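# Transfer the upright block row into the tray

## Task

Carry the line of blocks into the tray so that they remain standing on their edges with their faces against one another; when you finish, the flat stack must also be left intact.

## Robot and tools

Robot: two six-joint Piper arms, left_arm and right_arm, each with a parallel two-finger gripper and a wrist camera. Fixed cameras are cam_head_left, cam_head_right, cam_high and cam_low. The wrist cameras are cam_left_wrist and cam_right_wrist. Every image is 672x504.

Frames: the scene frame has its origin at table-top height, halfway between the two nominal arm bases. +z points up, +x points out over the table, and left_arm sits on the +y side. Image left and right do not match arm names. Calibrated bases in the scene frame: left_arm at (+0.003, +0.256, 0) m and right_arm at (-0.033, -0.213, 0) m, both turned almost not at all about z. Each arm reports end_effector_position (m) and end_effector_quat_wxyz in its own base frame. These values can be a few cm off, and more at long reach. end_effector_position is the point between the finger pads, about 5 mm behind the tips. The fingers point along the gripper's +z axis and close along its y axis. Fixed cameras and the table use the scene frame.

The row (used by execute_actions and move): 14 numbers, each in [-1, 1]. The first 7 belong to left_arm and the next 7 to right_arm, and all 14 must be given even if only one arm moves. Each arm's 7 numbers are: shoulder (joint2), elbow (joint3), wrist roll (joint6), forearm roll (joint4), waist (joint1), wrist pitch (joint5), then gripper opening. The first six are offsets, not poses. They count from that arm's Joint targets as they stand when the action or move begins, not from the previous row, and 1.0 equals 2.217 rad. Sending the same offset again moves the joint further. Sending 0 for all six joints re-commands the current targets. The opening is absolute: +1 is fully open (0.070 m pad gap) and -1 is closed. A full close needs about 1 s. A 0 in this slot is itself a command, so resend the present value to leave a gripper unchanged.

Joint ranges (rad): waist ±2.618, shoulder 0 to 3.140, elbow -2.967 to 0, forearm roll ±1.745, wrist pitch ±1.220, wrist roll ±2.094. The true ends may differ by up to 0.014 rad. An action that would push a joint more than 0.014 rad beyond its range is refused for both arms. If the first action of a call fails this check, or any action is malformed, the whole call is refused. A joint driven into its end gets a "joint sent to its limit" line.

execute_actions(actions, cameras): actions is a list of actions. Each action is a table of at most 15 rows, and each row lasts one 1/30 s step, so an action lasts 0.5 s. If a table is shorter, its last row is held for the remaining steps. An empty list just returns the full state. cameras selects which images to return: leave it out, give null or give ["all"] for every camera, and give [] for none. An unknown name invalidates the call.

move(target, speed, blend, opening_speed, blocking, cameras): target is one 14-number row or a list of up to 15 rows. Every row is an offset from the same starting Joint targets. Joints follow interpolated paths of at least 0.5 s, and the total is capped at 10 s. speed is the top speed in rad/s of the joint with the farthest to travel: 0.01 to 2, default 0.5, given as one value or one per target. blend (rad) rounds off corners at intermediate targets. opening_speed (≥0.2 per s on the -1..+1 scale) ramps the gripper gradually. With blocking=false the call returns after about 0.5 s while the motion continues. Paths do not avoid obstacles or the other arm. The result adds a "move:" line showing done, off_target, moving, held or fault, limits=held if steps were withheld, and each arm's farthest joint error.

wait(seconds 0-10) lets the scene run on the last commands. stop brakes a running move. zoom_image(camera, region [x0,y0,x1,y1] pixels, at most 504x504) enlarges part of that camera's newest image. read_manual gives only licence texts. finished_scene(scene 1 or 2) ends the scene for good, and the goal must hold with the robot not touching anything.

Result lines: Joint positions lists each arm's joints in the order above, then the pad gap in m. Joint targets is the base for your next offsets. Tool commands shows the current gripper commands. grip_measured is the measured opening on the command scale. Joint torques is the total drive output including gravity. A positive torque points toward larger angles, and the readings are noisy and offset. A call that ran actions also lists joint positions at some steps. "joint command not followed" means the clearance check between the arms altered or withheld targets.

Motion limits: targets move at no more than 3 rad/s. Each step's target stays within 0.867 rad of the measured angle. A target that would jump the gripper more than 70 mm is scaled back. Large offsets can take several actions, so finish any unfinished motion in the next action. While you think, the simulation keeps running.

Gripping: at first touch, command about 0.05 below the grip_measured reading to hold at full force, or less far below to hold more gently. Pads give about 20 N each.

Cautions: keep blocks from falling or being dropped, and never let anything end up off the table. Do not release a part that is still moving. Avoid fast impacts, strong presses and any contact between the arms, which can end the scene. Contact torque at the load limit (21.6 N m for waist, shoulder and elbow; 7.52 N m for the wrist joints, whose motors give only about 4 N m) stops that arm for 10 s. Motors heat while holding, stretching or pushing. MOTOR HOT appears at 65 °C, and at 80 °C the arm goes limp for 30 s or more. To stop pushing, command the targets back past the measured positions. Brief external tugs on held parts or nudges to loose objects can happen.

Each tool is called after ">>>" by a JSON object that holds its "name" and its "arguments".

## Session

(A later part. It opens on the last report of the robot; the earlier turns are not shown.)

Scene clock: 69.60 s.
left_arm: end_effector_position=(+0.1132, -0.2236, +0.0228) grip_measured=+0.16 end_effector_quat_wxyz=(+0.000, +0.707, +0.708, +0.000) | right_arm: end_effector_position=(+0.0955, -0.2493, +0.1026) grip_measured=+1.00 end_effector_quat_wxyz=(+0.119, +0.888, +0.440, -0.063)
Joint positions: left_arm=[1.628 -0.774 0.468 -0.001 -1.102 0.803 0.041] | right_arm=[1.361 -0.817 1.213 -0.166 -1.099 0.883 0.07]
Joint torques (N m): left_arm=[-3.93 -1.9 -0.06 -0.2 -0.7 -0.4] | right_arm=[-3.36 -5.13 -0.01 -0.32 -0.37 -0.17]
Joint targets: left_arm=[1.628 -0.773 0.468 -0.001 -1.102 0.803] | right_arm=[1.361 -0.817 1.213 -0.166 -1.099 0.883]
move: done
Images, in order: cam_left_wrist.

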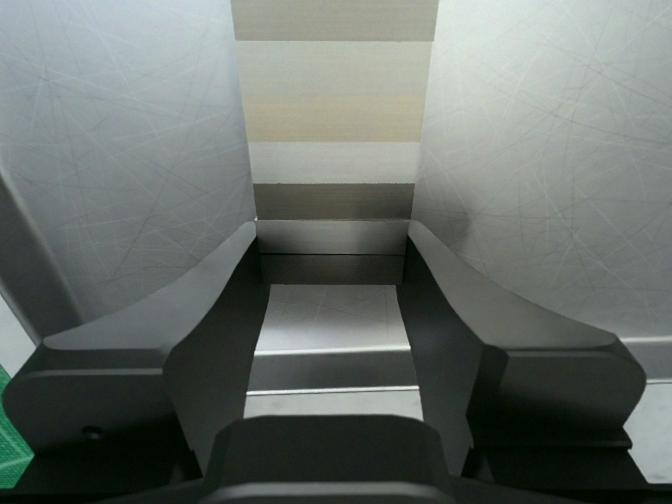

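>>> {"name": "move", "arguments": {"target": [[0.001,0.001,0,0,0,-0.0022,0.08,0,0,0,0,0,0,1],[0.001,0.001,0,0,0,-0.0022,0.45,0,0,0,0,0,0,1],[-0.0156,-0.014,0,0,0,0.0298,0.45,0,0,0,0,0,0,1],[-0.0548,-0.0535,0,0,0,0.1034,0.45,0,0,0,0,0,0,1]], "speed": [0.02,0.1,0.12,0.3], "blend": [0,0,0.02,0], "opening_speed": 0.3}}

>>> {"name": "zoom_image", "arguments": {"camera": "cam_left_wrist", "region": [200, 0, 460, 260]}}

Scene clock: 73.77 s.
left_arm: end_effector_position=(+0.1130, -0.2237, +0.0787) grip_measured=+0.45 end_effector_quat_wxyz=(+0.006, +0.707, +0.707, -0.002) | right_arm: end_effector_position=(+0.0955, -0.2493, +0.1026) grip_measured=+1.00 end_effector_quat_wxyz=(+0.119, +0.888, +0.440, -0.063)
Joint positions: left_arm=[1.505 -0.892 0.468 -0.001 -1.103 1.033 0.051] | right_arm=[1.361 -0.817 1.213 -0.166 -1.099 0.883 0.07]
Joint torques (N m): left_arm=[-3.2 -1.89 0.02 -0.05 0.03 -0.16] | right_arm=[-3.36 -5.13 0.01 -0.34 -0.14 -0.16]
Joint targets: left_arm=[1.507 -0.891 0.468 -0.001 -1.102 1.032] | right_arm=[1.361 -0.817 1.213 -0.166 -1.099 0.883]
move: done

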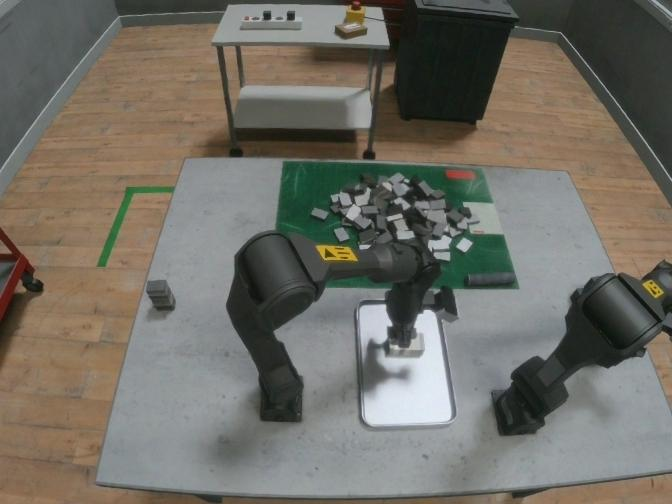

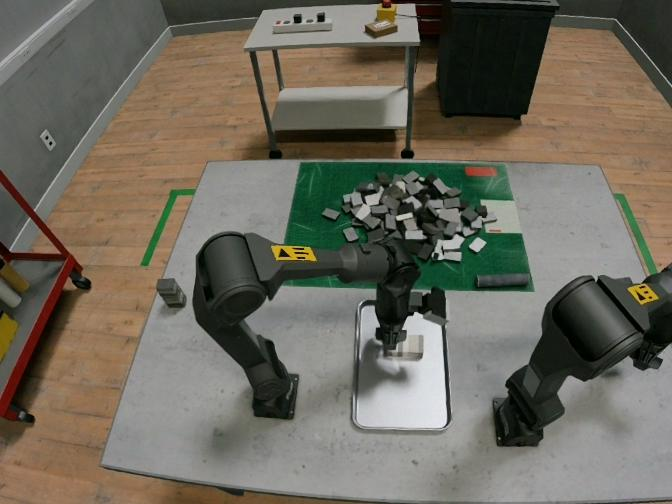

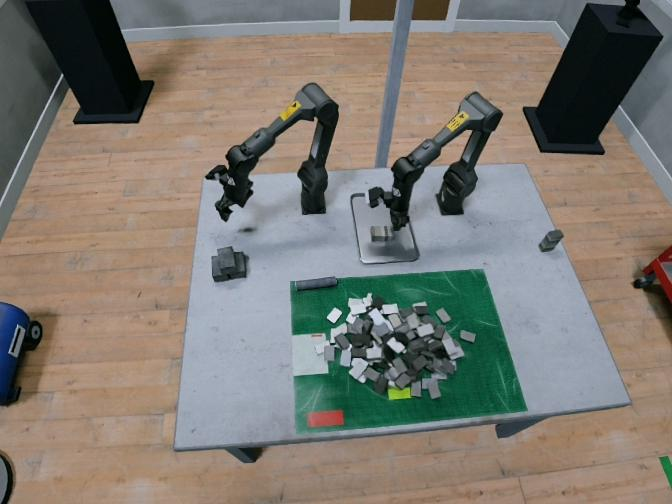

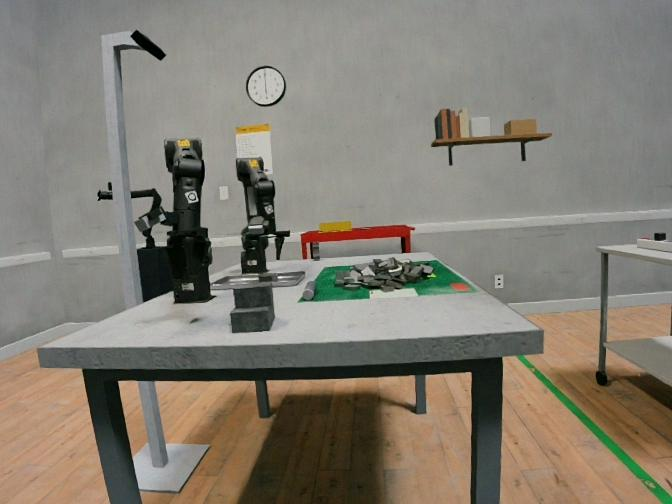

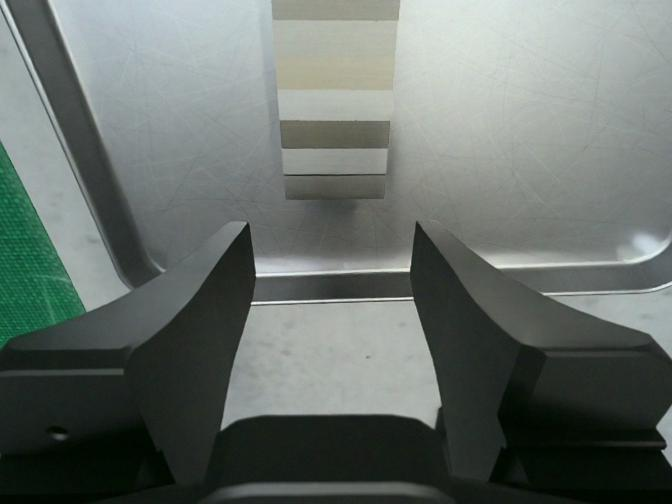

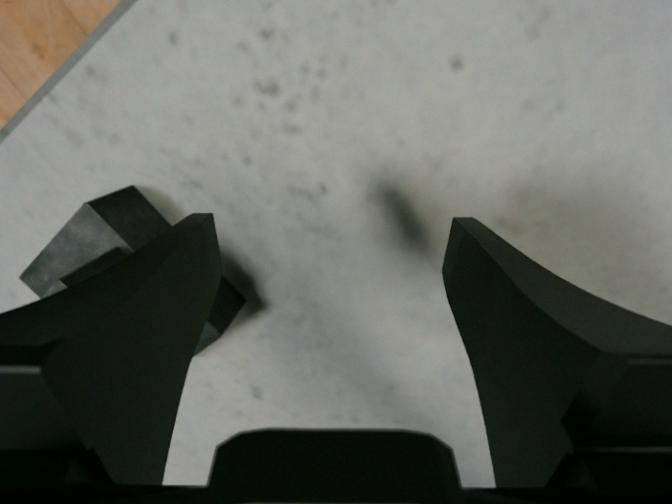

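Scaled by 1.938.

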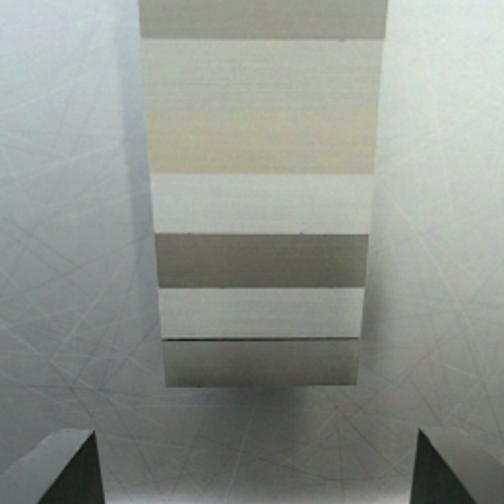

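>>> {"name": "finished_scene", "arguments": {"scene": 2}}

The scene is finished: the task was done.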